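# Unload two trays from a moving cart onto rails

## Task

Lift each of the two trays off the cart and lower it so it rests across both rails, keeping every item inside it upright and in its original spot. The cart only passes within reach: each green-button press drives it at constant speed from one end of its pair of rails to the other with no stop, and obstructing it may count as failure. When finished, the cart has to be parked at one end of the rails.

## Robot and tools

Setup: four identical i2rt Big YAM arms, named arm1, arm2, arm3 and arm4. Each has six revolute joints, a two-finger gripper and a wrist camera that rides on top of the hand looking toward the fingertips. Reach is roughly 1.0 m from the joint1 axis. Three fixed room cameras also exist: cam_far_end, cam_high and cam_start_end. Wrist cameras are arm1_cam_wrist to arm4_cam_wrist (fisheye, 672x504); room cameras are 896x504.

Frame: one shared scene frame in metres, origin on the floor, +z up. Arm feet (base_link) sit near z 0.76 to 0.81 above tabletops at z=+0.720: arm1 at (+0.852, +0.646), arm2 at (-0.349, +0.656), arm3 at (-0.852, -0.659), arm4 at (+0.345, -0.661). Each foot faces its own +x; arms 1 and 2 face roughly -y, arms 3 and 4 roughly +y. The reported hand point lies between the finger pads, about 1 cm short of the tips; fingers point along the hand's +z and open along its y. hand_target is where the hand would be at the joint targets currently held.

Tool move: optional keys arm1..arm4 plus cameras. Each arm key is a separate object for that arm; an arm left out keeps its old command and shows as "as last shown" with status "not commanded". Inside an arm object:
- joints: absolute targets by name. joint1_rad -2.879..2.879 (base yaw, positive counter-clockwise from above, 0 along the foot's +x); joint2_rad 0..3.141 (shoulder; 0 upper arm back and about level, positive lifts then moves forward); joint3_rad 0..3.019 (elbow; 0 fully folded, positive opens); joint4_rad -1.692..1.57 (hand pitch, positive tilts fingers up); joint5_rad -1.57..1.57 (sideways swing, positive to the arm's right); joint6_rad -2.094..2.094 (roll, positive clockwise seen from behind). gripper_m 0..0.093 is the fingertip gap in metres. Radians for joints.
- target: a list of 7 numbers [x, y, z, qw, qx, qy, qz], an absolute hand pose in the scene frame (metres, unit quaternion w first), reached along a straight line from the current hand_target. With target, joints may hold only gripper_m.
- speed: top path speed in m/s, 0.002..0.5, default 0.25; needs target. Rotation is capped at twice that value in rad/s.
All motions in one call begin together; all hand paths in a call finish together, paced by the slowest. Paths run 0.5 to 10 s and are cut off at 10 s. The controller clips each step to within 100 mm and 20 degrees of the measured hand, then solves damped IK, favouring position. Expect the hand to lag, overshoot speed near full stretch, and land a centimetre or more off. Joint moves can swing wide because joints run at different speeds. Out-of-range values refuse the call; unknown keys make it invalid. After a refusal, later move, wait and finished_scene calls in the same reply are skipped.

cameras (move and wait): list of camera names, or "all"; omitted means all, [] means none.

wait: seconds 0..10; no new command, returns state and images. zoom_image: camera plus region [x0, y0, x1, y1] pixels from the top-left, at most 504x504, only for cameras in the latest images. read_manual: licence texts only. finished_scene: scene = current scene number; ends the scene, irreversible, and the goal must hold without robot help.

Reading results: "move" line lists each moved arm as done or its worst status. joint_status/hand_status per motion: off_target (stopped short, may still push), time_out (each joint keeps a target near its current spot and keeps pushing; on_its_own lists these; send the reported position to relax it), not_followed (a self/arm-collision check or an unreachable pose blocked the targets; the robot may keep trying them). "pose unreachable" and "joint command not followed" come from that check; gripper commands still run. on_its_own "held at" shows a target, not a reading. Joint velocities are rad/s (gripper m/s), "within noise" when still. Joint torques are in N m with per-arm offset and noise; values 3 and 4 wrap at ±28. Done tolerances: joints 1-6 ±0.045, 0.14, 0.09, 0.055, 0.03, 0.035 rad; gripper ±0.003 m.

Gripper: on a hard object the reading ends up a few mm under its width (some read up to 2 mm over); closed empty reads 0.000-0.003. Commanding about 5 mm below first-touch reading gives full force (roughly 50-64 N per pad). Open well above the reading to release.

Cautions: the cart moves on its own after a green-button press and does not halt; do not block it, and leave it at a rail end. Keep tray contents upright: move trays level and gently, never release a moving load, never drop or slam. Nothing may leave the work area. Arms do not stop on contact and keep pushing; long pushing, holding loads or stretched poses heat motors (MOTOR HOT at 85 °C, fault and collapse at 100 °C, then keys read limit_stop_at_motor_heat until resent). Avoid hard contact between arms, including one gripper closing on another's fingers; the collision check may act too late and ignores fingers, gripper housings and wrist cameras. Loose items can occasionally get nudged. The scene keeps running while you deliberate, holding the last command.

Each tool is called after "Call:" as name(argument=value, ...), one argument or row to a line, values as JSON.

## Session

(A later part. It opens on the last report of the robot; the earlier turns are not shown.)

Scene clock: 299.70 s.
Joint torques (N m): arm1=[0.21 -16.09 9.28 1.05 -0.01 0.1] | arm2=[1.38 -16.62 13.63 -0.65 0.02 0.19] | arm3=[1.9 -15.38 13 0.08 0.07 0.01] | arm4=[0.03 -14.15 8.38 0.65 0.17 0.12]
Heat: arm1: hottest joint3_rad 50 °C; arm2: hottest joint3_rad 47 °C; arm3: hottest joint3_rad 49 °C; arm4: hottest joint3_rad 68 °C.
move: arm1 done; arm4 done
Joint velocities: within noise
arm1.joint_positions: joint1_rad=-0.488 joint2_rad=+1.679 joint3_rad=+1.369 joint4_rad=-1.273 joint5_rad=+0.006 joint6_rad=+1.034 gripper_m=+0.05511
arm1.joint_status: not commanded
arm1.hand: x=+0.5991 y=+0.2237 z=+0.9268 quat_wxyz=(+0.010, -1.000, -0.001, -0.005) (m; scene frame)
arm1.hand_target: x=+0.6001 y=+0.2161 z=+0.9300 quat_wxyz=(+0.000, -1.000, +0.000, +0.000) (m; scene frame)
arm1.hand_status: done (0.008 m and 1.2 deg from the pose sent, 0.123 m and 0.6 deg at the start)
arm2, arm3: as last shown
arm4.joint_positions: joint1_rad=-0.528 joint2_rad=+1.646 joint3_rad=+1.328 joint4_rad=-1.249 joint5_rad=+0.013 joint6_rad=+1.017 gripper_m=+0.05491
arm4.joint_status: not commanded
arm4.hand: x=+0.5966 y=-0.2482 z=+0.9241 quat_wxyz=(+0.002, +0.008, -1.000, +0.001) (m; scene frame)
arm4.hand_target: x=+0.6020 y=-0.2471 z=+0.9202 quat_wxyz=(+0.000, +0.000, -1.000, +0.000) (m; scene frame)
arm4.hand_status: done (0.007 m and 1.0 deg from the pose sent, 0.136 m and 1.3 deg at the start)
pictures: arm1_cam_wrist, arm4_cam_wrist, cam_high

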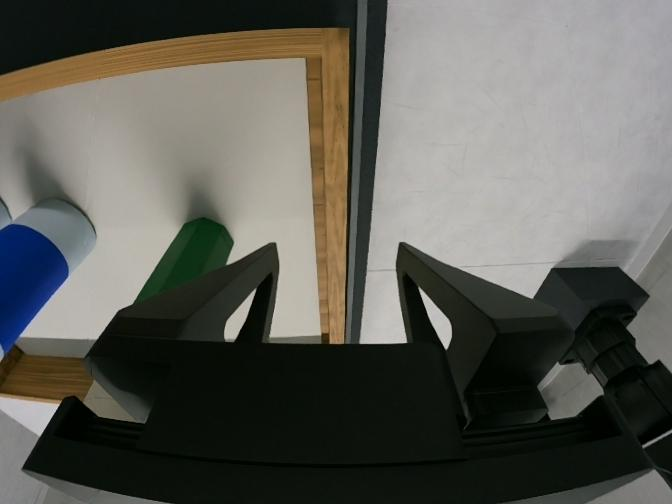

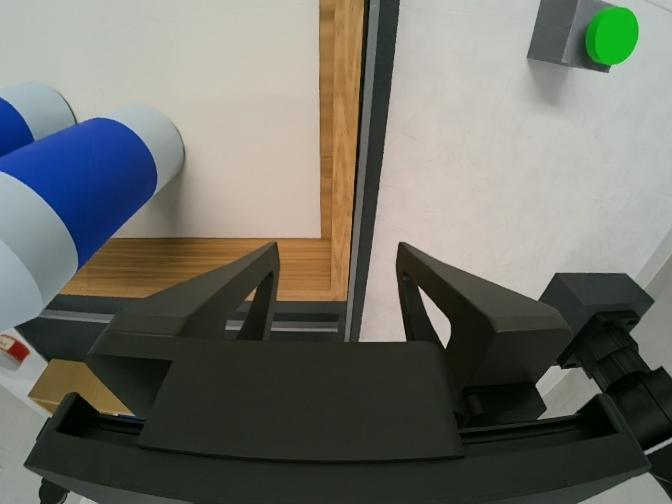

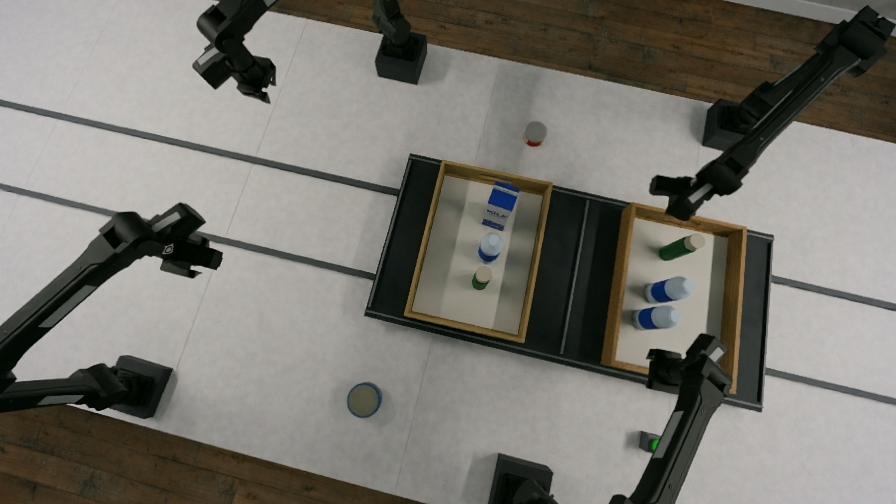

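Call:
move(
  arm1={"target":[0.52,0.216,0.822,0,1,0,0]},
  arm4={"target":[0.523,-0.251,0.816,0,0,1,0]},
  cameras=["arm1_cam_wrist","arm4_cam_wrist"],
)

Call:
move(
  arm1={"target":[0.46,0.216,0.822,0,1,0,0],"joints":{"gripper_m":0.0},"speed":0.045},
  arm4={"target":[0.463,-0.251,0.816,0,0,1,0],"joints":{"gripper_m":0.0},"speed":0.045},
  cameras=["arm1_cam_wrist","arm4_cam_wrist"],
)

Call:
move(
  arm1={"target":[0.42,0.216,0.885,0,1,0,0],"speed":0.08},
  arm4={"target":[0.423,-0.251,0.879,0,0,1,0],"speed":0.08},
  cameras=["arm1_cam_wrist","arm4_cam_wrist","cam_high"],
)

Scene clock: 312.13 s.
Joint torques (N m): arm1=[0.03 -18.32 8.29 -0.17 -0.01 -0.16] | arm2=[1.49 -16.73 13.61 -0.59 0.02 0.17] | arm3=[1.61 -15.44 12.83 0.13 0.06 -0.03] | arm4=[0.5 -12.69 6.95 0.72 0.16 0.21]
Heat: arm1: hottest joint3_rad 49 °C; arm2: hottest joint3_rad 48 °C; arm3: hottest joint3_rad 50 °C; arm4: hottest joint3_rad 64 °C.
move: arm1 done; arm4 done
Joint velocities: within noise
arm1.joint_positions: joint1_rad=-0.613 joint2_rad=+1.899 joint3_rad=+1.379 joint4_rad=-1.034 joint5_rad=+0.006 joint6_rad=+0.928 gripper_m=+0.05510
arm1.joint_status: not commanded
arm1.hand: x=+0.5175 y=+0.2173 z=+0.8196 quat_wxyz=(-0.002, -1.000, +0.008, +0.002) (m; scene frame)
arm1.hand_target: x=+0.5199 y=+0.2160 z=+0.8220 quat_wxyz=(+0.000, -1.000, +0.000, +0.000) (m; scene frame)
arm1.hand_status: done (0.004 m and 1.0 deg from the pose sent, 0.132 m and 1.2 deg at the start)
arm2, arm3: as last shown
arm4.joint_positions: joint1_rad=-0.388 joint2_rad=+1.673 joint3_rad=+1.068 joint4_rad=-0.952 joint5_rad=+0.014 joint6_rad=+1.154 gripper_m=+0.05491
arm4.joint_status: not commanded
arm4.hand: x=+0.5213 y=-0.2511 z=+0.8247 quat_wxyz=(-0.001, +0.009, -1.000, -0.004) (m; scene frame)
arm4.hand_target: x=+0.5229 y=-0.2512 z=+0.8161 quat_wxyz=(+0.000, +0.000, -1.000, +0.000) (m; scene frame)
arm4.hand_status: done (0.009 m and 1.2 deg from the pose sent, 0.131 m and 1.0 deg at the start)
pictures: arm1_cam_wrist, arm4_cam_wrist

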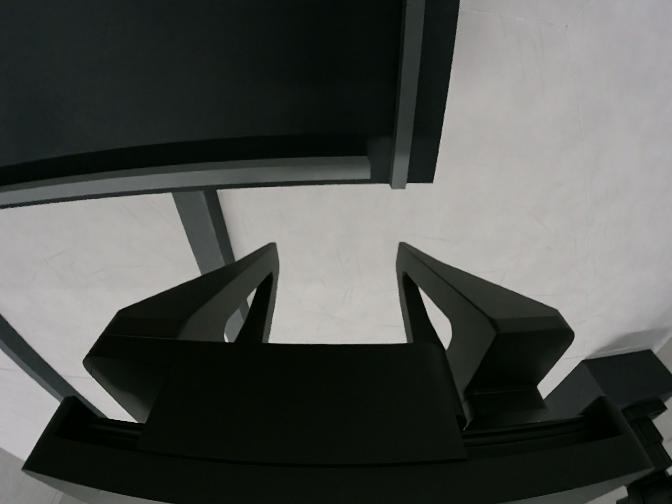

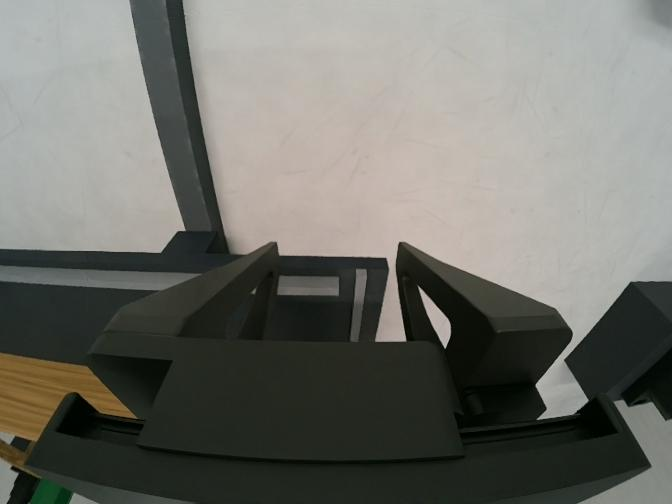

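Scene clock: 314.03 s.
Joint torques (N m): arm1=[-0.91 -17.61 11.6 0.03 -0.05 -0.22] | arm2=[1.26 -16.56 13.67 -0.59 0.01 0.17] | arm3=[1.61 -15.27 13.03 0.13 0.04 -0.03] | arm4=[1.08 -14.45 6.2 0.65 0.17 0.22]
Heat: arm1: hottest joint3_rad 49 °C; arm2: hottest joint3_rad 48 °C; arm3: hottest joint3_rad 50 °C; arm4: hottest joint3_rad 64 °C.
move: arm1 off_target; arm4 done
Joint velocities: within noise
arm1.joint_positions: joint1_rad=-0.682 joint2_rad=+1.965 joint3_rad=+1.476 joint4_rad=-1.087 joint5_rad=+0.006 joint6_rad=+0.846 gripper_m=+0.00046
arm1.joint_status: all done
arm1.hand: x=+0.4739 y=+0.2246 z=+0.8164 quat_wxyz=(+0.007, -1.000, +0.002, -0.004) (m; scene frame)
arm1.hand_target: x=+0.4602 y=+0.2165 z=+0.8223 quat_wxyz=(+0.000, -1.000, +0.000, +0.000) (m; scene frame)
arm1.hand_status: off_target (0.017 m and 0.9 deg from the pose sent, 0.058 m and 1.0 deg at the start)
arm2, arm3: as last shown
arm4.joint_positions: joint1_rad=-0.266 joint2_rad=+1.659 joint3_rad=+1.014 joint4_rad=-0.936 joint5_rad=+0.014 joint6_rad=+1.284 gripper_m=+0.00033
arm4.joint_status: all done
arm4.hand: x=+0.4647 y=-0.2518 z=+0.8147 quat_wxyz=(+0.003, +0.006, -1.000, +0.006) (m; scene frame)
arm4.hand_target: x=+0.4630 y=-0.2510 z=+0.8160 quat_wxyz=(+0.000, +0.000, -1.000, +0.000) (m; scene frame)
arm4.hand_status: done (0.002 m and 1.0 deg from the pose sent, 0.059 m and 1.2 deg at the start)
pictures: arm1_cam_wrist, arm4_cam_wrist

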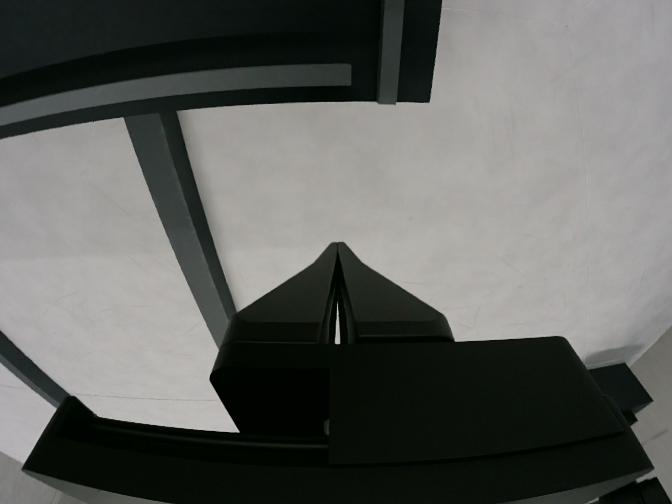

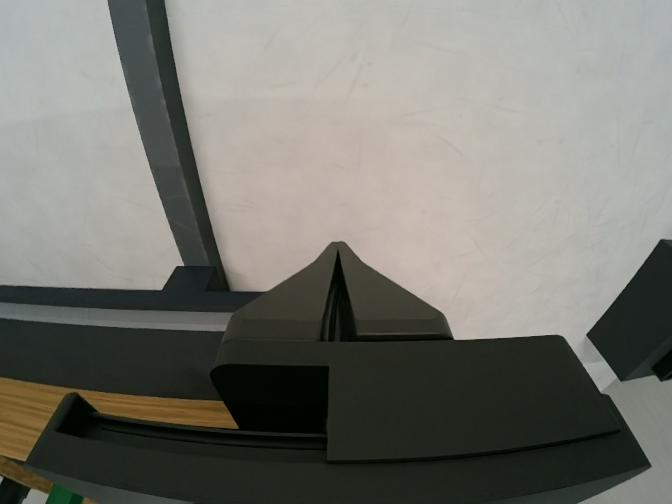

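Scene clock: 315.67 s.
Joint torques (N m): arm1=[-1.32 -18.14 12.3 -0.16 -0.07 -0.19] | arm2=[1.2 -16.62 13.72 -0.58 0.02 0.19] | arm3=[1.61 -15.62 12.96 -0.09 0.06 0.01] | arm4=[1.2 -12.63 10.43 -0.35 0.16 0.21]
Heat: arm1: hottest joint3_rad 50 °C; arm2: hottest joint3_rad 48 °C; arm3: hottest joint3_rad 50 °C; arm4: hottest joint3_rad 64 °C.
move: arm1 off_target; arm4 off_target
Joint velocities: within noise
arm1.joint_positions: joint1_rad=-0.729 joint2_rad=+1.971 joint3_rad=+1.665 joint4_rad=-1.268 joint5_rad=+0.006 joint6_rad=+0.797 gripper_m=+0.00046
arm1.joint_status: not commanded
arm1.hand: x=+0.4335 y=+0.2215 z=+0.8792 quat_wxyz=(+0.006, -1.000, +0.001, -0.004) (m; scene frame)
arm1.hand_target: x=+0.4203 y=+0.2165 z=+0.8852 quat_wxyz=(+0.000, -1.000, +0.000, +0.000) (m; scene frame)
arm1.hand_status: off_target (0.016 m and 0.9 deg from the pose sent, 0.088 m and 1.0 deg at the start)
arm2, arm3: as last shown
arm4.joint_positions: joint1_rad=-0.171 joint2_rad=+1.540 joint3_rad=+1.019 joint4_rad=-1.080 joint5_rad=+0.014 joint6_rad=+1.379 gripper_m=+0.00033
arm4.joint_status: not commanded
arm4.hand: x=+0.4219 y=-0.2659 z=+0.8643 quat_wxyz=(+0.004, +0.006, -1.000, +0.015) (m; scene frame)
arm4.hand_target: x=+0.4229 y=-0.2515 z=+0.8791 quat_wxyz=(+0.000, +0.000, -1.000, +0.000) (m; scene frame)
arm4.hand_status: off_target (0.021 m and 1.9 deg from the pose sent, 0.077 m and 1.0 deg at the start)
pictures: arm1_cam_wrist, arm4_cam_wrist, cam_high

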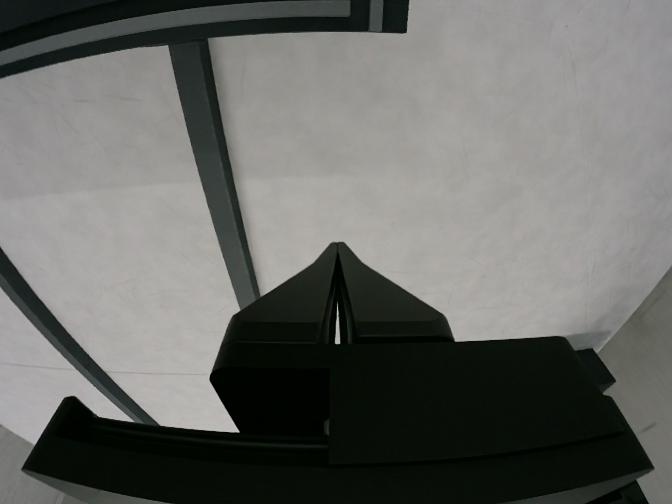

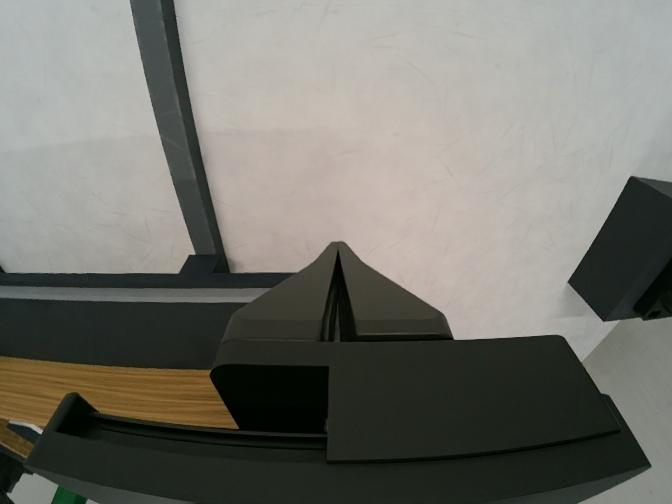

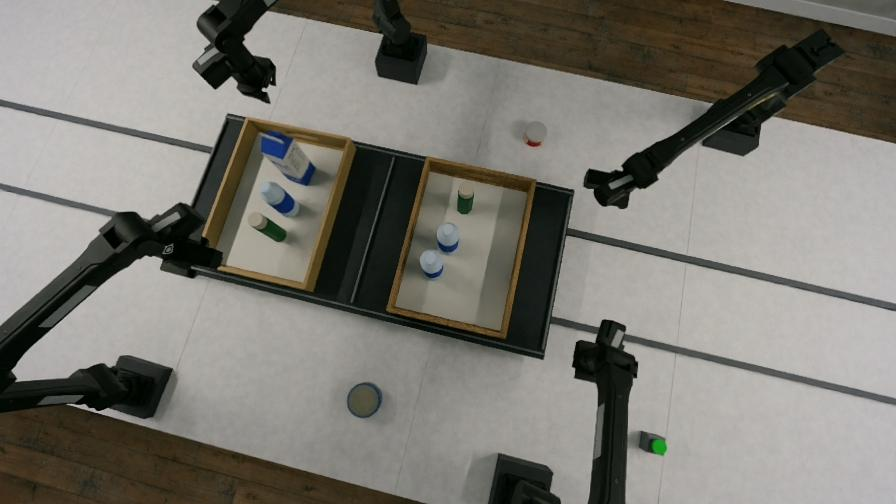

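Call:
move(
  arm1={"target":[0.60,0.218,1.06,0,1,0,0],"joints":{"gripper_m":0.055}},
  arm4={"target":[0.55,-0.38,1.0,0,0,1,0]},
  cameras=[],
)

Call:
move(
  arm4={"target":[0.704,-0.447,0.86,0,0,1,0],"joints":{"gripper_m":0.0}},
  cameras=["cam_start_end","arm3_cam_wrist"],
)

Call:
wait(
  seconds=10,
  cameras=["cam_start_end"],
)

Scene clock: 333.37 s.
Joint torques (N m): arm1=[-0.97 -15.15 11.04 -0.21 0.05 0.13] | arm2=[1.38 -16.62 13.7 -0.62 0.02 0.18] | arm3=[1.85 -15.09 12.97 0.1 0.05 -0.07] | arm4=[0.62 -8.82 11.51 -0.34 -0.01 -0.09]
Heat: arm1: hottest joint3_rad 53 °C; arm2: hottest joint3_rad 48 °C; arm3: hottest joint3_rad 51 °C; arm4: hottest joint3_rad 60 °C.
move: arm1 done; arm4 off_target
Joint velocities: within noise
arm1.joint_positions: joint1_rad=-0.480 joint2_rad=+1.625 joint3_rad=+1.630 joint4_rad=-1.579 joint5_rad=+0.005 joint6_rad=+1.034 gripper_m=+0.05490
arm1.joint_status: all done
arm1.hand: x=+0.6017 y=+0.2205 z=+1.0503 quat_wxyz=(+0.006, -1.000, -0.006, -0.003) (m; scene frame)
arm1.hand_target: x=+0.6001 y=+0.2182 z=+1.0600 quat_wxyz=(+0.000, -1.000, +0.000, +0.000) (m; scene frame)
arm1.hand_status: done (0.010 m and 1.0 deg from the pose sent, 0.246 m and 0.9 deg at the start)
arm2, arm3: as last shown
arm4.joint_positions: joint1_rad=-0.606 joint2_rad=+1.242 joint3_rad=+1.068 joint4_rad=-1.414 joint5_rad=+0.016 joint6_rad=+0.974 gripper_m=+0.00033
arm4.joint_status: not commanded
arm4.hand: x=+0.5453 y=-0.3887 z=+0.9859 quat_wxyz=(+0.006, -0.009, -1.000, +0.011) (m; scene frame)
arm4.hand_target: x=+0.5497 y=-0.3804 z=+0.9999 quat_wxyz=(+0.000, +0.000, -1.000, +0.000) (m; scene frame)
arm4.hand_status: off_target (0.017 m and 1.8 deg from the pose sent, 0.219 m and 1.9 deg at the start)
pictures: none
No camera images: "cameras" was empty.

Scene clock: 335.07 s.
Joint torques (N m): arm1=[-1.26 -15.91 11.38 -0.05 0.04 0.13] | arm2=[1.49 -16.73 13.68 -0.64 0.01 0.18] | arm3=[1.32 -14.97 12.9 0.09 0.04 0] | arm4=[0.97 -11.87 8.23 0.7 -0.03 -0.11]
Heat: arm1: hottest joint3_rad 52 °C; arm2: hottest joint3_rad 48 °C; arm3: hottest joint3_rad 51 °C; arm4: hottest joint3_rad 60 °C.
move: arm4 done
Joint velocities: within noise
arm1, arm2, arm3: as last shown
arm4.joint_positions: joint1_rad=-1.022 joint2_rad=+1.538 joint3_rad=+1.020 joint4_rad=-1.051 joint5_rad=+0.011 joint6_rad=+0.560 gripper_m=+0.00033
arm4.joint_status: all done
arm4.hand: x=+0.6995 y=-0.4525 z=+0.8606 quat_wxyz=(+0.005, -0.011, -1.000, +0.004) (m; scene frame)
arm4.hand_target: x=+0.7039 y=-0.4469 z=+0.8601 quat_wxyz=(+0.000, +0.000, -1.000, +0.000) (m; scene frame)
arm4.hand_status: done (0.007 m and 1.4 deg from the pose sent, 0.211 m and 1.8 deg at the start)
pictures: arm3_cam_wrist, cam_start_end

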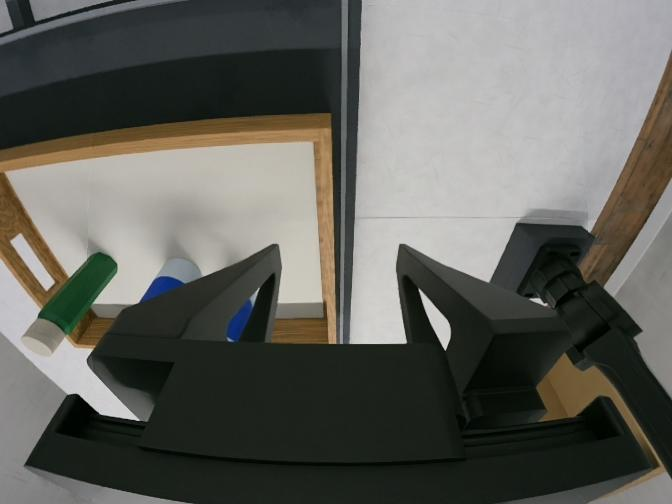

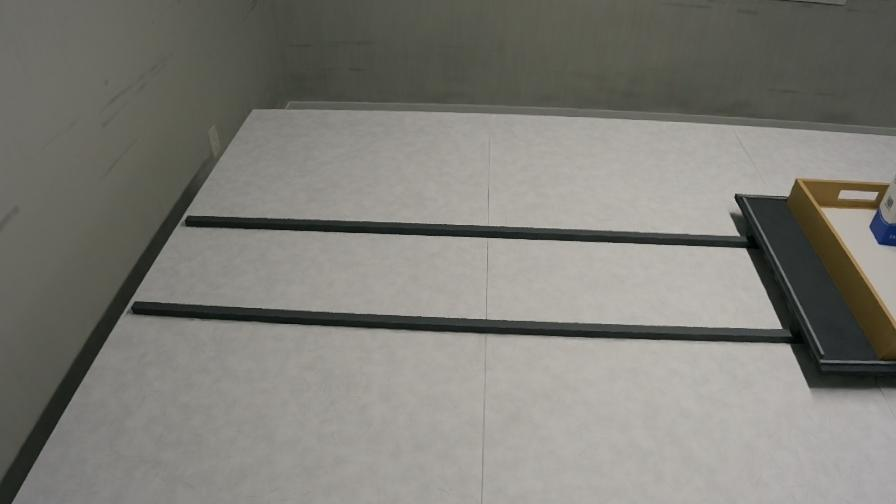

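Scene clock: 345.07 s.
Joint torques (N m): arm1=[-0.97 -15.27 11.28 -0.16 0.02 0.05] | arm2=[1.32 -16.79 13.65 -0.62 0.02 0.18] | arm3=[2.14 -14.56 12.92 0.08 0.08 -0.05] | arm4=[1.03 -11.99 8.2 0.65 -0.03 -0.11]
Heat: arm1: hottest joint3_rad 52 °C; arm2: hottest joint3_rad 49 °C; arm3: hottest joint3_rad 51 °C; arm4: hottest joint3_rad 61 °C.
Joint velocities: within noise
arm1.joint_positions: joint1_rad=-0.480 joint2_rad=+1.625 joint3_rad=+1.630 joint4_rad=-1.579 joint5_rad=+0.005 joint6_rad=+1.034 gripper_m=+0.05490
arm1.joint_status: not commanded
arm1.hand: x=+0.6017 y=+0.2205 z=+1.0503 quat_wxyz=(+0.006, -1.000, -0.006, -0.003) (m; scene frame)
arm1.hand_target: x=+0.6001 y=+0.2182 z=+1.0600 quat_wxyz=(+0.000, -1.000, +0.000, +0.000) (m; scene frame)
arm1.hand_status: not commanded
arm2.joint_positions: joint1_rad=-0.561 joint2_rad=+1.616 joint3_rad=+1.545 joint4_rad=-1.544 joint5_rad=-0.013 joint6_rad=+1.010 gripper_m=+0.05507
arm2.joint_status: not commanded
arm2.hand: x=-0.6020 y=+0.2529 z=+1.0400 quat_wxyz=(+0.018, -1.000, +0.005, -0.011) (m; scene frame)
arm2.hand_target: x=-0.5996 y=+0.2408 z=+1.0600 quat_wxyz=(+0.000, -1.000, +0.000, +0.000) (m; scene frame)
arm2.hand_status: not commanded
arm3.joint_positions: joint1_rad=-0.515 joint2_rad=+1.593 joint3_rad=+1.641 joint4_rad=-1.649 joint5_rad=+0.011 joint6_rad=+1.028 gripper_m=+0.05513
arm3.joint_status: not commanded
arm3.hand: x=-0.6029 y=-0.2607 z=+1.0485 quat_wxyz=(+0.006, -0.002, -1.000, +0.009) (m; scene frame)
arm3.hand_target: x=-0.6002 y=-0.2543 z=+1.0599 quat_wxyz=(+0.000, +0.000, -1.000, +0.000) (m; scene frame)
arm3.hand_status: not commanded
arm4.joint_positions: joint1_rad=-1.022 joint2_rad=+1.538 joint3_rad=+1.020 joint4_rad=-1.051 joint5_rad=+0.011 joint6_rad=+0.559 gripper_m=+0.00033
arm4.joint_status: all done
arm4.hand: x=+0.6995 y=-0.4525 z=+0.8606 quat_wxyz=(+0.005, -0.010, -1.000, +0.004) (m; scene frame)
arm4.hand_target: x=+0.7039 y=-0.4470 z=+0.8601 quat_wxyz=(+0.000, +0.000, -1.000, +0.000) (m; scene frame)
arm4.hand_status: done (0.007 m and 1.4 deg from the pose sent, 0.211 m and 1.8 deg at the start)
wait: 10.00 s; at rest by 0.27 s
pictures: cam_start_end

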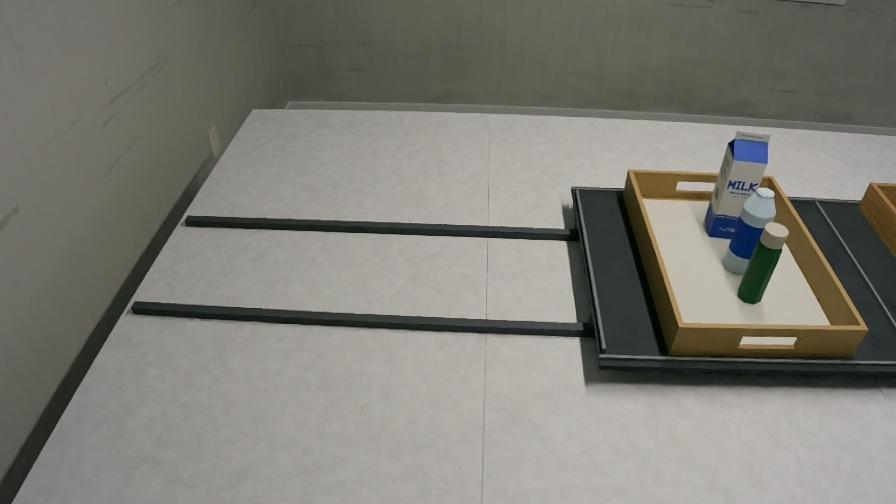

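Call:
wait(
  seconds=10,
  cameras=[],
)

Call:
wait(
  seconds=7,
  cameras=["cam_start_end"],
)

Scene clock: 363.90 s.
Joint torques (N m): arm1=[-0.79 -16.03 11.28 -0.2 -0.01 0.04] | arm2=[1.26 -16.5 13.64 -0.64 0.02 0.17] | arm3=[1.9 -15.09 12.97 0.12 0.05 0] | arm4=[0.91 -11.87 8.2 0.69 -0.03 -0.11]
Heat: arm1: hottest joint3_rad 51 °C; arm2: hottest joint3_rad 49 °C; arm3: hottest joint3_rad 52 °C; arm4: hottest joint3_rad 61 °C.
Joint velocities: within noise
arm1.joint_positions: joint1_rad=-0.480 joint2_rad=+1.625 joint3_rad=+1.630 joint4_rad=-1.579 joint5_rad=+0.005 joint6_rad=+1.034 gripper_m=+0.05490
arm1.joint_status: not commanded
arm1.hand: x=+0.6017 y=+0.2205 z=+1.0503 quat_wxyz=(+0.006, -1.000, -0.006, -0.003) (m; scene frame)
arm1.hand_target: x=+0.6001 y=+0.2182 z=+1.0600 quat_wxyz=(+0.000, -1.000, +0.000, +0.000) (m; scene frame)
arm1.hand_status: not commanded
arm2.joint_positions: joint1_rad=-0.561 joint2_rad=+1.616 joint3_rad=+1.545 joint4_rad=-1.544 joint5_rad=-0.013 joint6_rad=+1.010 gripper_m=+0.05507
arm2.joint_status: not commanded
arm2.hand: x=-0.6020 y=+0.2529 z=+1.0400 quat_wxyz=(+0.018, -1.000, +0.005, -0.011) (m; scene frame)
arm2.hand_target: x=-0.5996 y=+0.2408 z=+1.0600 quat_wxyz=(+0.000, -1.000, +0.000, +0.000) (m; scene frame)
arm2.hand_status: not commanded
arm3.joint_positions: joint1_rad=-0.515 joint2_rad=+1.593 joint3_rad=+1.641 joint4_rad=-1.649 joint5_rad=+0.011 joint6_rad=+1.028 gripper_m=+0.05513
arm3.joint_status: not commanded
arm3.hand: x=-0.6029 y=-0.2607 z=+1.0485 quat_wxyz=(+0.006, -0.002, -1.000, +0.009) (m; scene frame)
arm3.hand_target: x=-0.6002 y=-0.2543 z=+1.0599 quat_wxyz=(+0.000, +0.000, -1.000, +0.000) (m; scene frame)
arm3.hand_status: not commanded
arm4.joint_positions: joint1_rad=-1.022 joint2_rad=+1.538 joint3_rad=+1.020 joint4_rad=-1.051 joint5_rad=+0.011 joint6_rad=+0.559 gripper_m=+0.00033
arm4.joint_status: all done
arm4.hand: x=+0.6995 y=-0.4525 z=+0.8606 quat_wxyz=(+0.005, -0.010, -1.000, +0.004) (m; scene frame)
arm4.hand_target: x=+0.7039 y=-0.4470 z=+0.8601 quat_wxyz=(+0.000, +0.000, -1.000, +0.000) (m; scene frame)
arm4.hand_status: done (0.007 m and 1.3 deg from the pose sent, 0.211 m and 1.8 deg at the start)
wait: 10.00 s; at rest from the start
pictures: none
No camera images: "cameras" was empty.

Scene clock: 370.90 s.
Joint torques (N m): arm1=[-0.62 -14.62 11.21 -0.23 0.08 0.11] | arm2=[1.32 -16.62 13.63 -0.58 0.02 0.19] | arm3=[2.14 -14.51 13.14 0.02 0.02 -0.01] | arm4=[1.03 -11.93 8.2 0.69 -0.03 -0.11]
Heat: arm1: hottest joint3_rad 51 °C; arm2: hottest joint3_rad 49 °C; arm3: hottest joint3_rad 52 °C; arm4: hottest joint3_rad 60 °C.
Joint velocities: within noise
arm1.joint_positions: joint1_rad=-0.480 joint2_rad=+1.625 joint3_rad=+1.630 joint4_rad=-1.579 joint5_rad=+0.005 joint6_rad=+1.034 gripper_m=+0.05490
arm1.joint_status: not commanded
arm1.hand: x=+0.6017 y=+0.2205 z=+1.0503 quat_wxyz=(+0.006, -1.000, -0.006, -0.003) (m; scene frame)
arm1.hand_target: x=+0.6001 y=+0.2182 z=+1.0600 quat_wxyz=(+0.000, -1.000, +0.000, +0.000) (m; scene frame)
arm1.hand_status: not commanded
arm2.joint_positions: joint1_rad=-0.561 joint2_rad=+1.616 joint3_rad=+1.545 joint4_rad=-1.544 joint5_rad=-0.013 joint6_rad=+1.010 gripper_m=+0.05507
arm2.joint_status: not commanded
arm2.hand: x=-0.6020 y=+0.2529 z=+1.0400 quat_wxyz=(+0.018, -1.000, +0.005, -0.011) (m; scene frame)
arm2.hand_target: x=-0.5996 y=+0.2408 z=+1.0600 quat_wxyz=(+0.000, -1.000, +0.000, +0.000) (m; scene frame)
arm2.hand_status: not commanded
arm3.joint_positions: joint1_rad=-0.515 joint2_rad=+1.593 joint3_rad=+1.641 joint4_rad=-1.649 joint5_rad=+0.011 joint6_rad=+1.028 gripper_m=+0.05513
arm3.joint_status: not commanded
arm3.hand: x=-0.6029 y=-0.2607 z=+1.0485 quat_wxyz=(+0.006, -0.002, -1.000, +0.009) (m; scene frame)
arm3.hand_target: x=-0.6002 y=-0.2543 z=+1.0599 quat_wxyz=(+0.000, +0.000, -1.000, +0.000) (m; scene frame)
arm3.hand_status: not commanded
arm4.joint_positions: joint1_rad=-1.022 joint2_rad=+1.538 joint3_rad=+1.020 joint4_rad=-1.051 joint5_rad=+0.011 joint6_rad=+0.559 gripper_m=+0.00033
arm4.joint_status: all done
arm4.hand: x=+0.6995 y=-0.4525 z=+0.8606 quat_wxyz=(+0.005, -0.010, -1.000, +0.004) (m; scene frame)
arm4.hand_target: x=+0.7039 y=-0.4470 z=+0.8601 quat_wxyz=(+0.000, +0.000, -1.000, +0.000) (m; scene frame)
arm4.hand_status: done (0.007 m and 1.3 deg from the pose sent, 0.211 m and 1.8 deg at the start)
wait: 7.00 s; at rest by 0.27 s
pictures: cam_start_end

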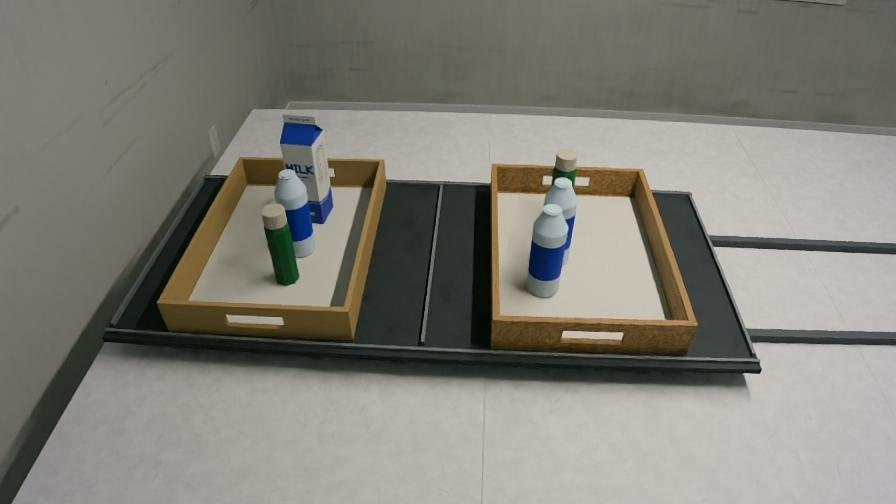

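Call:
move(
  arm4={"target":[0.704,-0.447,0.765,0,0,1,0],"speed":0.12},
  cameras=["cam_start_end"],
)

Call:
move(
  arm4={"target":[0.70,-0.43,0.98,0,0,1,0],"joints":{"gripper_m":0.055}},
  cameras=[],
)

Call:
move(
  arm4={"target":[0.60,-0.248,1.06,0,0,1,0]},
  cameras=["cam_start_end"],
)

Call:
wait(
  seconds=10,
  cameras=[],
)

Call:
wait(
  seconds=10,
  cameras=[],
)

Call:
wait(
  seconds=10,
  cameras=["cam_high"],
)

Scene clock: 378.97 s.
Joint torques (N m): arm1=[-0.62 -14.86 11.29 -0.14 0.05 0.09] | arm2=[1.55 -16.73 13.65 -0.66 0.01 0.17] | arm3=[1.49 -14.92 12.89 -0.05 0.02 0.01] | arm4=[0.79 -7.06 4.75 2.99 -0.01 -0.12]
Heat: arm1: hottest joint3_rad 51 °C; arm2: hottest joint3_rad 49 °C; arm3: hottest joint3_rad 52 °C; arm4: hottest joint3_rad 60 °C.
move: arm4 off_target
Joint velocities: within noise
arm1, arm2, arm3: as last shown
arm4.joint_positions: joint1_rad=-1.022 joint2_rad=+1.623 joint3_rad=+0.952 joint4_rad=-0.846 joint5_rad=+0.011 joint6_rad=+0.558 gripper_m=+0.00033
arm4.joint_status: not commanded
arm4.hand: x=+0.7087 y=-0.4462 z=+0.8060 quat_wxyz=(-0.017, -0.010, -1.000, -0.010) (m; scene frame)
arm4.hand_target: x=+0.7010 y=-0.4489 z=+0.7683 quat_wxyz=(+0.001, +0.000, -1.000, +0.000) (m; scene frame)
arm4.hand_status: off_target (0.041 m and 2.5 deg from the pose sent, 0.096 m and 1.4 deg at the start)
pictures: cam_start_end

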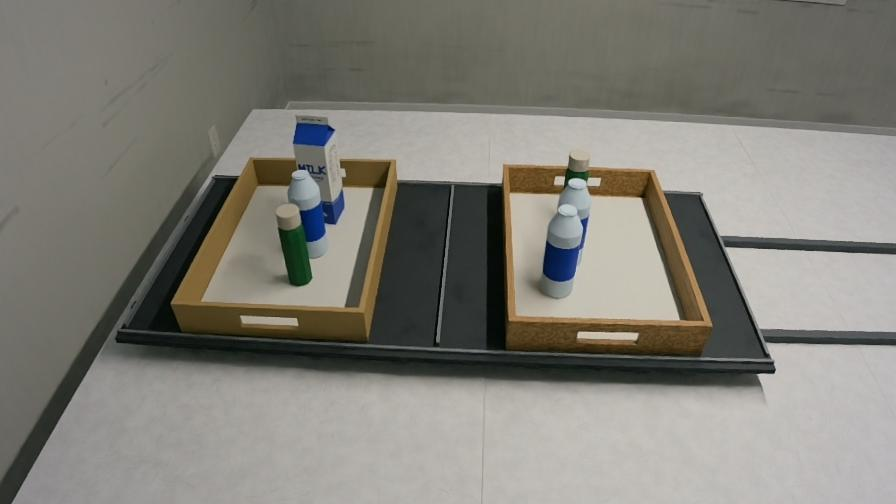

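Scene clock: 380.47 s.
Joint torques (N m): arm1=[-0.67 -15.97 11.33 -0.21 0.04 0.06] | arm2=[1.26 -16.62 13.65 -0.64 0.01 0.18] | arm3=[2.26 -14.62 12.9 -0.12 0.03 -0.03] | arm4=[1.2 -11.69 10.96 -0.28 0.14 0.2]
Heat: arm1: hottest joint3_rad 51 °C; arm2: hottest joint3_rad 49 °C; arm3: hottest joint3_rad 52 °C; arm4: hottest joint3_rad 60 °C.
move: arm4 off_target
Joint velocities: within noise
arm1, arm2, arm3: as last shown
arm4.joint_positions: joint1_rad=-0.981 joint2_rad=+1.439 joint3_rad=+1.220 joint4_rad=-1.353 joint5_rad=+0.007 joint6_rad=+0.570 gripper_m=+0.05491
arm4.joint_status: all done
arm4.hand: x=+0.6941 y=-0.4366 z=+0.9706 quat_wxyz=(+0.006, +0.005, -1.000, +0.003) (m; scene frame)
arm4.hand_target: x=+0.6997 y=-0.4301 z=+0.9799 quat_wxyz=(+0.000, +0.000, -1.000, +0.000) (m; scene frame)
arm4.hand_status: off_target (0.013 m and 1.0 deg from the pose sent, 0.175 m and 2.5 deg at the start)
pictures: none
No camera images: "cameras" was empty.

Scene clock: 382.20 s.
Joint torques (N m): arm1=[-1.03 -15.5 11.36 0.01 0.13 0.1] | arm2=[1.44 -16.79 13.64 -0.64 0.01 0.18] | arm3=[1.61 -15.33 12.68 0.25 0.08 -0.01] | arm4=[0.09 -12.86 12.1 -0.34 0.18 0.19]
Heat: arm1: hottest joint3_rad 51 °C; arm2: hottest joint3_rad 49 °C; arm3: hottest joint3_rad 52 °C; arm4: hottest joint3_rad 60 °C.
move: arm4 off_target
Joint velocities: within noise
arm1, arm2, arm3: as last shown
arm4.joint_positions: joint1_rad=-0.522 joint2_rad=+1.568 joint3_rad=+1.581 joint4_rad=-1.582 joint5_rad=+0.013 joint6_rad=+1.016 gripper_m=+0.05491
arm4.joint_status: not commanded
arm4.hand: x=+0.5910 y=-0.2562 z=+1.0548 quat_wxyz=(+0.002, +0.011, -1.000, +0.002) (m; scene frame)
arm4.hand_target: x=+0.5998 y=-0.2483 z=+1.0599 quat_wxyz=(+0.000, +0.000, -1.000, +0.000) (m; scene frame)
arm4.hand_status: off_target (0.013 m and 1.4 deg from the pose sent, 0.229 m and 1.0 deg at the start)
pictures: cam_start_end

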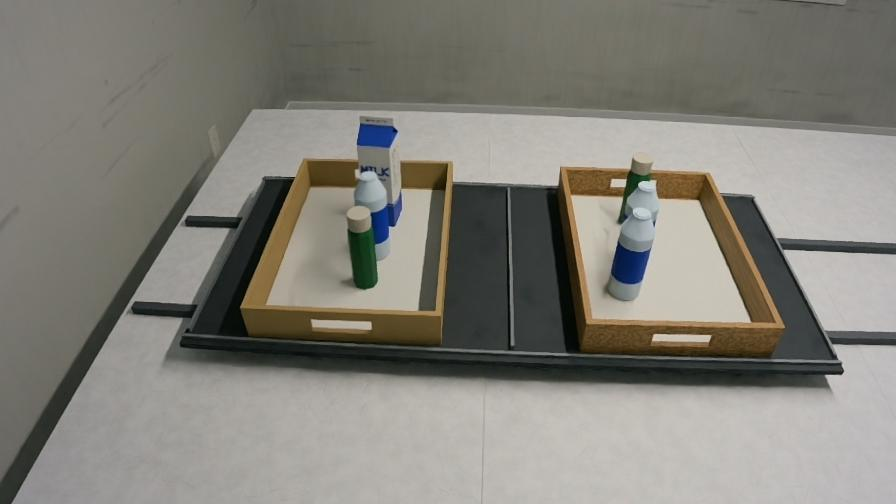

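Scene clock: 392.20 s.
Joint torques (N m): arm1=[-0.26 -15.62 11.28 -0.12 0.04 0.02] | arm2=[1.44 -16.56 13.68 -0.55 0.01 0.17] | arm3=[1.61 -14.92 13 0.03 0.07 0] | arm4=[0.26 -12.69 12.19 -0.31 0.18 0.21]
Heat: arm1: hottest joint3_rad 51 °C; arm2: hottest joint3_rad 50 °C; arm3: hottest joint3_rad 52 °C; arm4: hottest joint3_rad 64 °C.
Joint velocities: within noise
arm1.joint_positions: joint1_rad=-0.480 joint2_rad=+1.625 joint3_rad=+1.630 joint4_rad=-1.579 joint5_rad=+0.005 joint6_rad=+1.034 gripper_m=+0.05490
arm1.joint_status: not commanded
arm1.hand: x=+0.6017 y=+0.2205 z=+1.0503 quat_wxyz=(+0.006, -1.000, -0.006, -0.003) (m; scene frame)
arm1.hand_target: x=+0.6001 y=+0.2182 z=+1.0600 quat_wxyz=(+0.000, -1.000, +0.000, +0.000) (m; scene frame)
arm1.hand_status: not commanded
arm2.joint_positions: joint1_rad=-0.561 joint2_rad=+1.616 joint3_rad=+1.545 joint4_rad=-1.544 joint5_rad=-0.013 joint6_rad=+1.010 gripper_m=+0.05507
arm2.joint_status: not commanded
arm2.hand: x=-0.6020 y=+0.2529 z=+1.0400 quat_wxyz=(+0.018, -1.000, +0.005, -0.011) (m; scene frame)
arm2.hand_target: x=-0.5996 y=+0.2408 z=+1.0600 quat_wxyz=(+0.000, -1.000, +0.000, +0.000) (m; scene frame)
arm2.hand_status: not commanded
arm3.joint_positions: joint1_rad=-0.515 joint2_rad=+1.593 joint3_rad=+1.641 joint4_rad=-1.649 joint5_rad=+0.011 joint6_rad=+1.028 gripper_m=+0.05513
arm3.joint_status: not commanded
arm3.hand: x=-0.6029 y=-0.2607 z=+1.0485 quat_wxyz=(+0.006, -0.002, -1.000, +0.009) (m; scene frame)
arm3.hand_target: x=-0.6002 y=-0.2543 z=+1.0599 quat_wxyz=(+0.000, +0.000, -1.000, +0.000) (m; scene frame)
arm3.hand_status: not commanded
arm4.joint_positions: joint1_rad=-0.522 joint2_rad=+1.568 joint3_rad=+1.581 joint4_rad=-1.583 joint5_rad=+0.013 joint6_rad=+1.017 gripper_m=+0.05491
arm4.joint_status: not commanded
arm4.hand: x=+0.5910 y=-0.2563 z=+1.0548 quat_wxyz=(+0.002, +0.011, -1.000, +0.002) (m; scene frame)
arm4.hand_target: x=+0.5998 y=-0.2483 z=+1.0599 quat_wxyz=(+0.000, +0.000, -1.000, +0.000) (m; scene frame)
arm4.hand_status: off_target (0.013 m and 1.3 deg from the pose sent, 0.229 m and 1.0 deg at the start)
wait: 10.00 s; at rest by 0.27 s
pictures: none
No camera images: "cameras" was empty.

Scene clock: 402.20 s.
Joint torques (N m): arm1=[-0.21 -14.62 11.23 0.01 0.05 0.03] | arm2=[1.26 -16.56 13.7 -0.58 0.02 0.18] | arm3=[0.97 -14.86 12.92 -0.03 0.07 -0.05] | arm4=[0.26 -12.81 12.22 -0.32 0.18 0.19]
Heat: arm1: hottest joint3_rad 51 °C; arm2: hottest joint3_rad 50 °C; arm3: hottest joint3_rad 53 °C; arm4: hottest joint3_rad 67 °C.
Joint velocities: within noise
arm1.joint_positions: joint1_rad=-0.480 joint2_rad=+1.625 joint3_rad=+1.630 joint4_rad=-1.579 joint5_rad=+0.005 joint6_rad=+1.034 gripper_m=+0.05490
arm1.joint_status: not commanded
arm1.hand: x=+0.6017 y=+0.2205 z=+1.0503 quat_wxyz=(+0.006, -1.000, -0.006, -0.003) (m; scene frame)
arm1.hand_target: x=+0.6001 y=+0.2182 z=+1.0600 quat_wxyz=(+0.000, -1.000, +0.000, +0.000) (m; scene frame)
arm1.hand_status: not commanded
arm2.joint_positions: joint1_rad=-0.561 joint2_rad=+1.616 joint3_rad=+1.545 joint4_rad=-1.544 joint5_rad=-0.013 joint6_rad=+1.010 gripper_m=+0.05507
arm2.joint_status: not commanded
arm2.hand: x=-0.6020 y=+0.2529 z=+1.0400 quat_wxyz=(+0.018, -1.000, +0.005, -0.011) (m; scene frame)
arm2.hand_target: x=-0.5996 y=+0.2408 z=+1.0600 quat_wxyz=(+0.000, -1.000, +0.000, +0.000) (m; scene frame)
arm2.hand_status: not commanded
arm3.joint_positions: joint1_rad=-0.515 joint2_rad=+1.593 joint3_rad=+1.641 joint4_rad=-1.649 joint5_rad=+0.011 joint6_rad=+1.028 gripper_m=+0.05513
arm3.joint_status: not commanded
arm3.hand: x=-0.6029 y=-0.2607 z=+1.0485 quat_wxyz=(+0.006, -0.002, -1.000, +0.009) (m; scene frame)
arm3.hand_target: x=-0.6002 y=-0.2543 z=+1.0599 quat_wxyz=(+0.000, +0.000, -1.000, +0.000) (m; scene frame)
arm3.hand_status: not commanded
arm4.joint_positions: joint1_rad=-0.522 joint2_rad=+1.568 joint3_rad=+1.581 joint4_rad=-1.583 joint5_rad=+0.013 joint6_rad=+1.017 gripper_m=+0.05491
arm4.joint_status: not commanded
arm4.hand: x=+0.5910 y=-0.2563 z=+1.0548 quat_wxyz=(+0.002, +0.011, -1.000, +0.002) (m; scene frame)
arm4.hand_target: x=+0.5998 y=-0.2483 z=+1.0599 quat_wxyz=(+0.000, +0.000, -1.000, +0.000) (m; scene frame)
arm4.hand_status: off_target (0.013 m and 1.3 deg from the pose sent, 0.229 m and 1.0 deg at the start)
wait: 10.00 s; at rest by 0.27 s
pictures: none
No camera images: "cameras" was empty.

Scene clock: 412.20 s.
Joint torques (N m): arm1=[0.21 -14.68 11.36 -0.05 0.07 0.09] | arm2=[1.32 -16.62 13.65 -0.62 0.02 0.18] | arm3=[1.55 -15.5 13.04 0.14 0.04 0] | arm4=[0.09 -12.92 12.16 -0.31 0.17 0.21]
Heat: arm1: hottest joint3_rad 51 °C; arm2: hottest joint3_rad 50 °C; arm3: hottest joint3_rad 53 °C; arm4: hottest joint3_rad 69 °C.
Joint velocities: within noise
arm1.joint_positions: joint1_rad=-0.480 joint2_rad=+1.625 joint3_rad=+1.630 joint4_rad=-1.579 joint5_rad=+0.005 joint6_rad=+1.034 gripper_m=+0.05490
arm1.joint_status: not commanded
arm1.hand: x=+0.6017 y=+0.2205 z=+1.0503 quat_wxyz=(+0.006, -1.000, -0.006, -0.003) (m; scene frame)
arm1.hand_target: x=+0.6001 y=+0.2182 z=+1.0600 quat_wxyz=(+0.000, -1.000, +0.000, +0.000) (m; scene frame)
arm1.hand_status: not commanded
arm2.joint_positions: joint1_rad=-0.561 joint2_rad=+1.616 joint3_rad=+1.545 joint4_rad=-1.544 joint5_rad=-0.013 joint6_rad=+1.010 gripper_m=+0.05507
arm2.joint_status: not commanded
arm2.hand: x=-0.6020 y=+0.2529 z=+1.0400 quat_wxyz=(+0.018, -1.000, +0.005, -0.011) (m; scene frame)
arm2.hand_target: x=-0.5996 y=+0.2408 z=+1.0600 quat_wxyz=(+0.000, -1.000, +0.000, +0.000) (m; scene frame)
arm2.hand_status: not commanded
arm3.joint_positions: joint1_rad=-0.515 joint2_rad=+1.593 joint3_rad=+1.641 joint4_rad=-1.649 joint5_rad=+0.011 joint6_rad=+1.028 gripper_m=+0.05513
arm3.joint_status: not commanded
arm3.hand: x=-0.6029 y=-0.2607 z=+1.0485 quat_wxyz=(+0.006, -0.002, -1.000, +0.009) (m; scene frame)
arm3.hand_target: x=-0.6002 y=-0.2543 z=+1.0599 quat_wxyz=(+0.000, +0.000, -1.000, +0.000) (m; scene frame)
arm3.hand_status: not commanded
arm4.joint_positions: joint1_rad=-0.522 joint2_rad=+1.568 joint3_rad=+1.581 joint4_rad=-1.583 joint5_rad=+0.013 joint6_rad=+1.017 gripper_m=+0.05491
arm4.joint_status: not commanded
arm4.hand: x=+0.5910 y=-0.2563 z=+1.0548 quat_wxyz=(+0.002, +0.011, -1.000, +0.002) (m; scene frame)
arm4.hand_target: x=+0.5998 y=-0.2483 z=+1.0599 quat_wxyz=(+0.000, +0.000, -1.000, +0.000) (m; scene frame)
arm4.hand_status: off_target (0.013 m and 1.3 deg from the pose sent, 0.229 m and 1.0 deg at the start)
wait: 10.00 s; at rest by 0.27 s
pictures: cam_high

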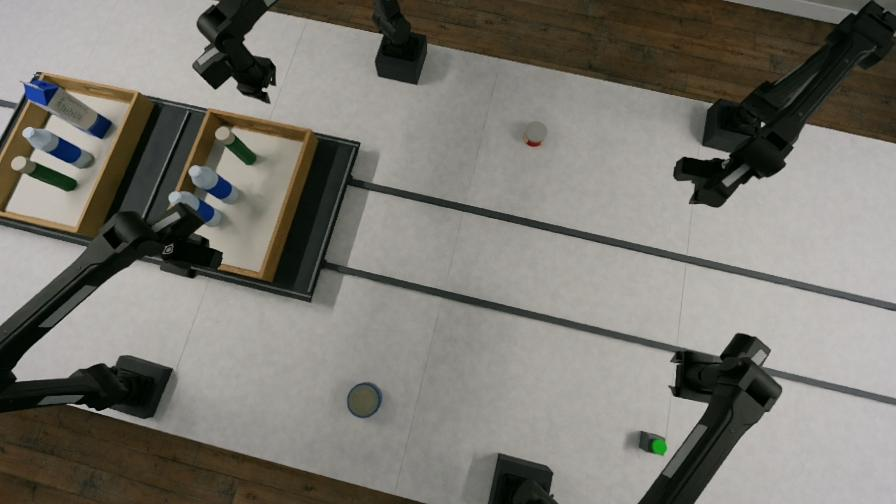

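Call:
wait(
  seconds=9.5,
  cameras=["arm2_cam_wrist"],
)

Scene clock: 424.23 s.
Joint torques (N m): arm1=[-0.67 -15.74 11.21 -0.03 0.01 0.09] | arm2=[1.49 -16.73 13.72 -0.64 0.02 0.17] | arm3=[1.96 -14.92 12.86 0.25 0 -0.04] | arm4=[0.09 -12.75 12.16 -0.27 0.17 0.2]
Heat: arm1: hottest joint3_rad 51 °C; arm2: hottest joint3_rad 50 °C; arm3: hottest joint3_rad 53 °C; arm4: hottest joint3_rad 71 °C.
Joint velocities: within noise
arm1.joint_positions: joint1_rad=-0.480 joint2_rad=+1.625 joint3_rad=+1.630 joint4_rad=-1.579 joint5_rad=+0.005 joint6_rad=+1.034 gripper_m=+0.05490
arm1.joint_status: not commanded
arm1.hand: x=+0.6017 y=+0.2205 z=+1.0503 quat_wxyz=(+0.006, -1.000, -0.006, -0.003) (m; scene frame)
arm1.hand_target: x=+0.6001 y=+0.2182 z=+1.0600 quat_wxyz=(+0.000, -1.000, +0.000, +0.000) (m; scene frame)
arm1.hand_status: not commanded
arm2.joint_positions: joint1_rad=-0.561 joint2_rad=+1.616 joint3_rad=+1.545 joint4_rad=-1.544 joint5_rad=-0.013 joint6_rad=+1.010 gripper_m=+0.05507
arm2.joint_status: not commanded
arm2.hand: x=-0.6020 y=+0.2529 z=+1.0400 quat_wxyz=(+0.018, -1.000, +0.005, -0.011) (m; scene frame)
arm2.hand_target: x=-0.5996 y=+0.2408 z=+1.0600 quat_wxyz=(+0.000, -1.000, +0.000, +0.000) (m; scene frame)
arm2.hand_status: not commanded
arm3.joint_positions: joint1_rad=-0.515 joint2_rad=+1.593 joint3_rad=+1.641 joint4_rad=-1.649 joint5_rad=+0.011 joint6_rad=+1.028 gripper_m=+0.05513
arm3.joint_status: not commanded
arm3.hand: x=-0.6029 y=-0.2607 z=+1.0485 quat_wxyz=(+0.006, -0.002, -1.000, +0.009) (m; scene frame)
arm3.hand_target: x=-0.6002 y=-0.2543 z=+1.0599 quat_wxyz=(+0.000, +0.000, -1.000, +0.000) (m; scene frame)
arm3.hand_status: not commanded
arm4.joint_positions: joint1_rad=-0.522 joint2_rad=+1.568 joint3_rad=+1.581 joint4_rad=-1.583 joint5_rad=+0.013 joint6_rad=+1.017 gripper_m=+0.05491
arm4.joint_status: not commanded
arm4.hand: x=+0.5910 y=-0.2563 z=+1.0548 quat_wxyz=(+0.002, +0.011, -1.000, +0.002) (m; scene frame)
arm4.hand_target: x=+0.5998 y=-0.2483 z=+1.0599 quat_wxyz=(+0.000, +0.000, -1.000, +0.000) (m; scene frame)
arm4.hand_status: off_target (0.013 m and 1.3 deg from the pose sent, 0.229 m and 1.0 deg at the start)
wait: 9.50 s; at rest from the start
pictures: arm2_cam_wrist

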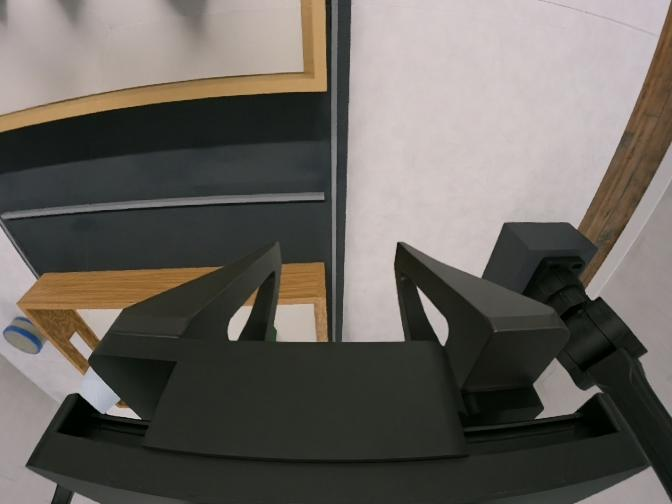

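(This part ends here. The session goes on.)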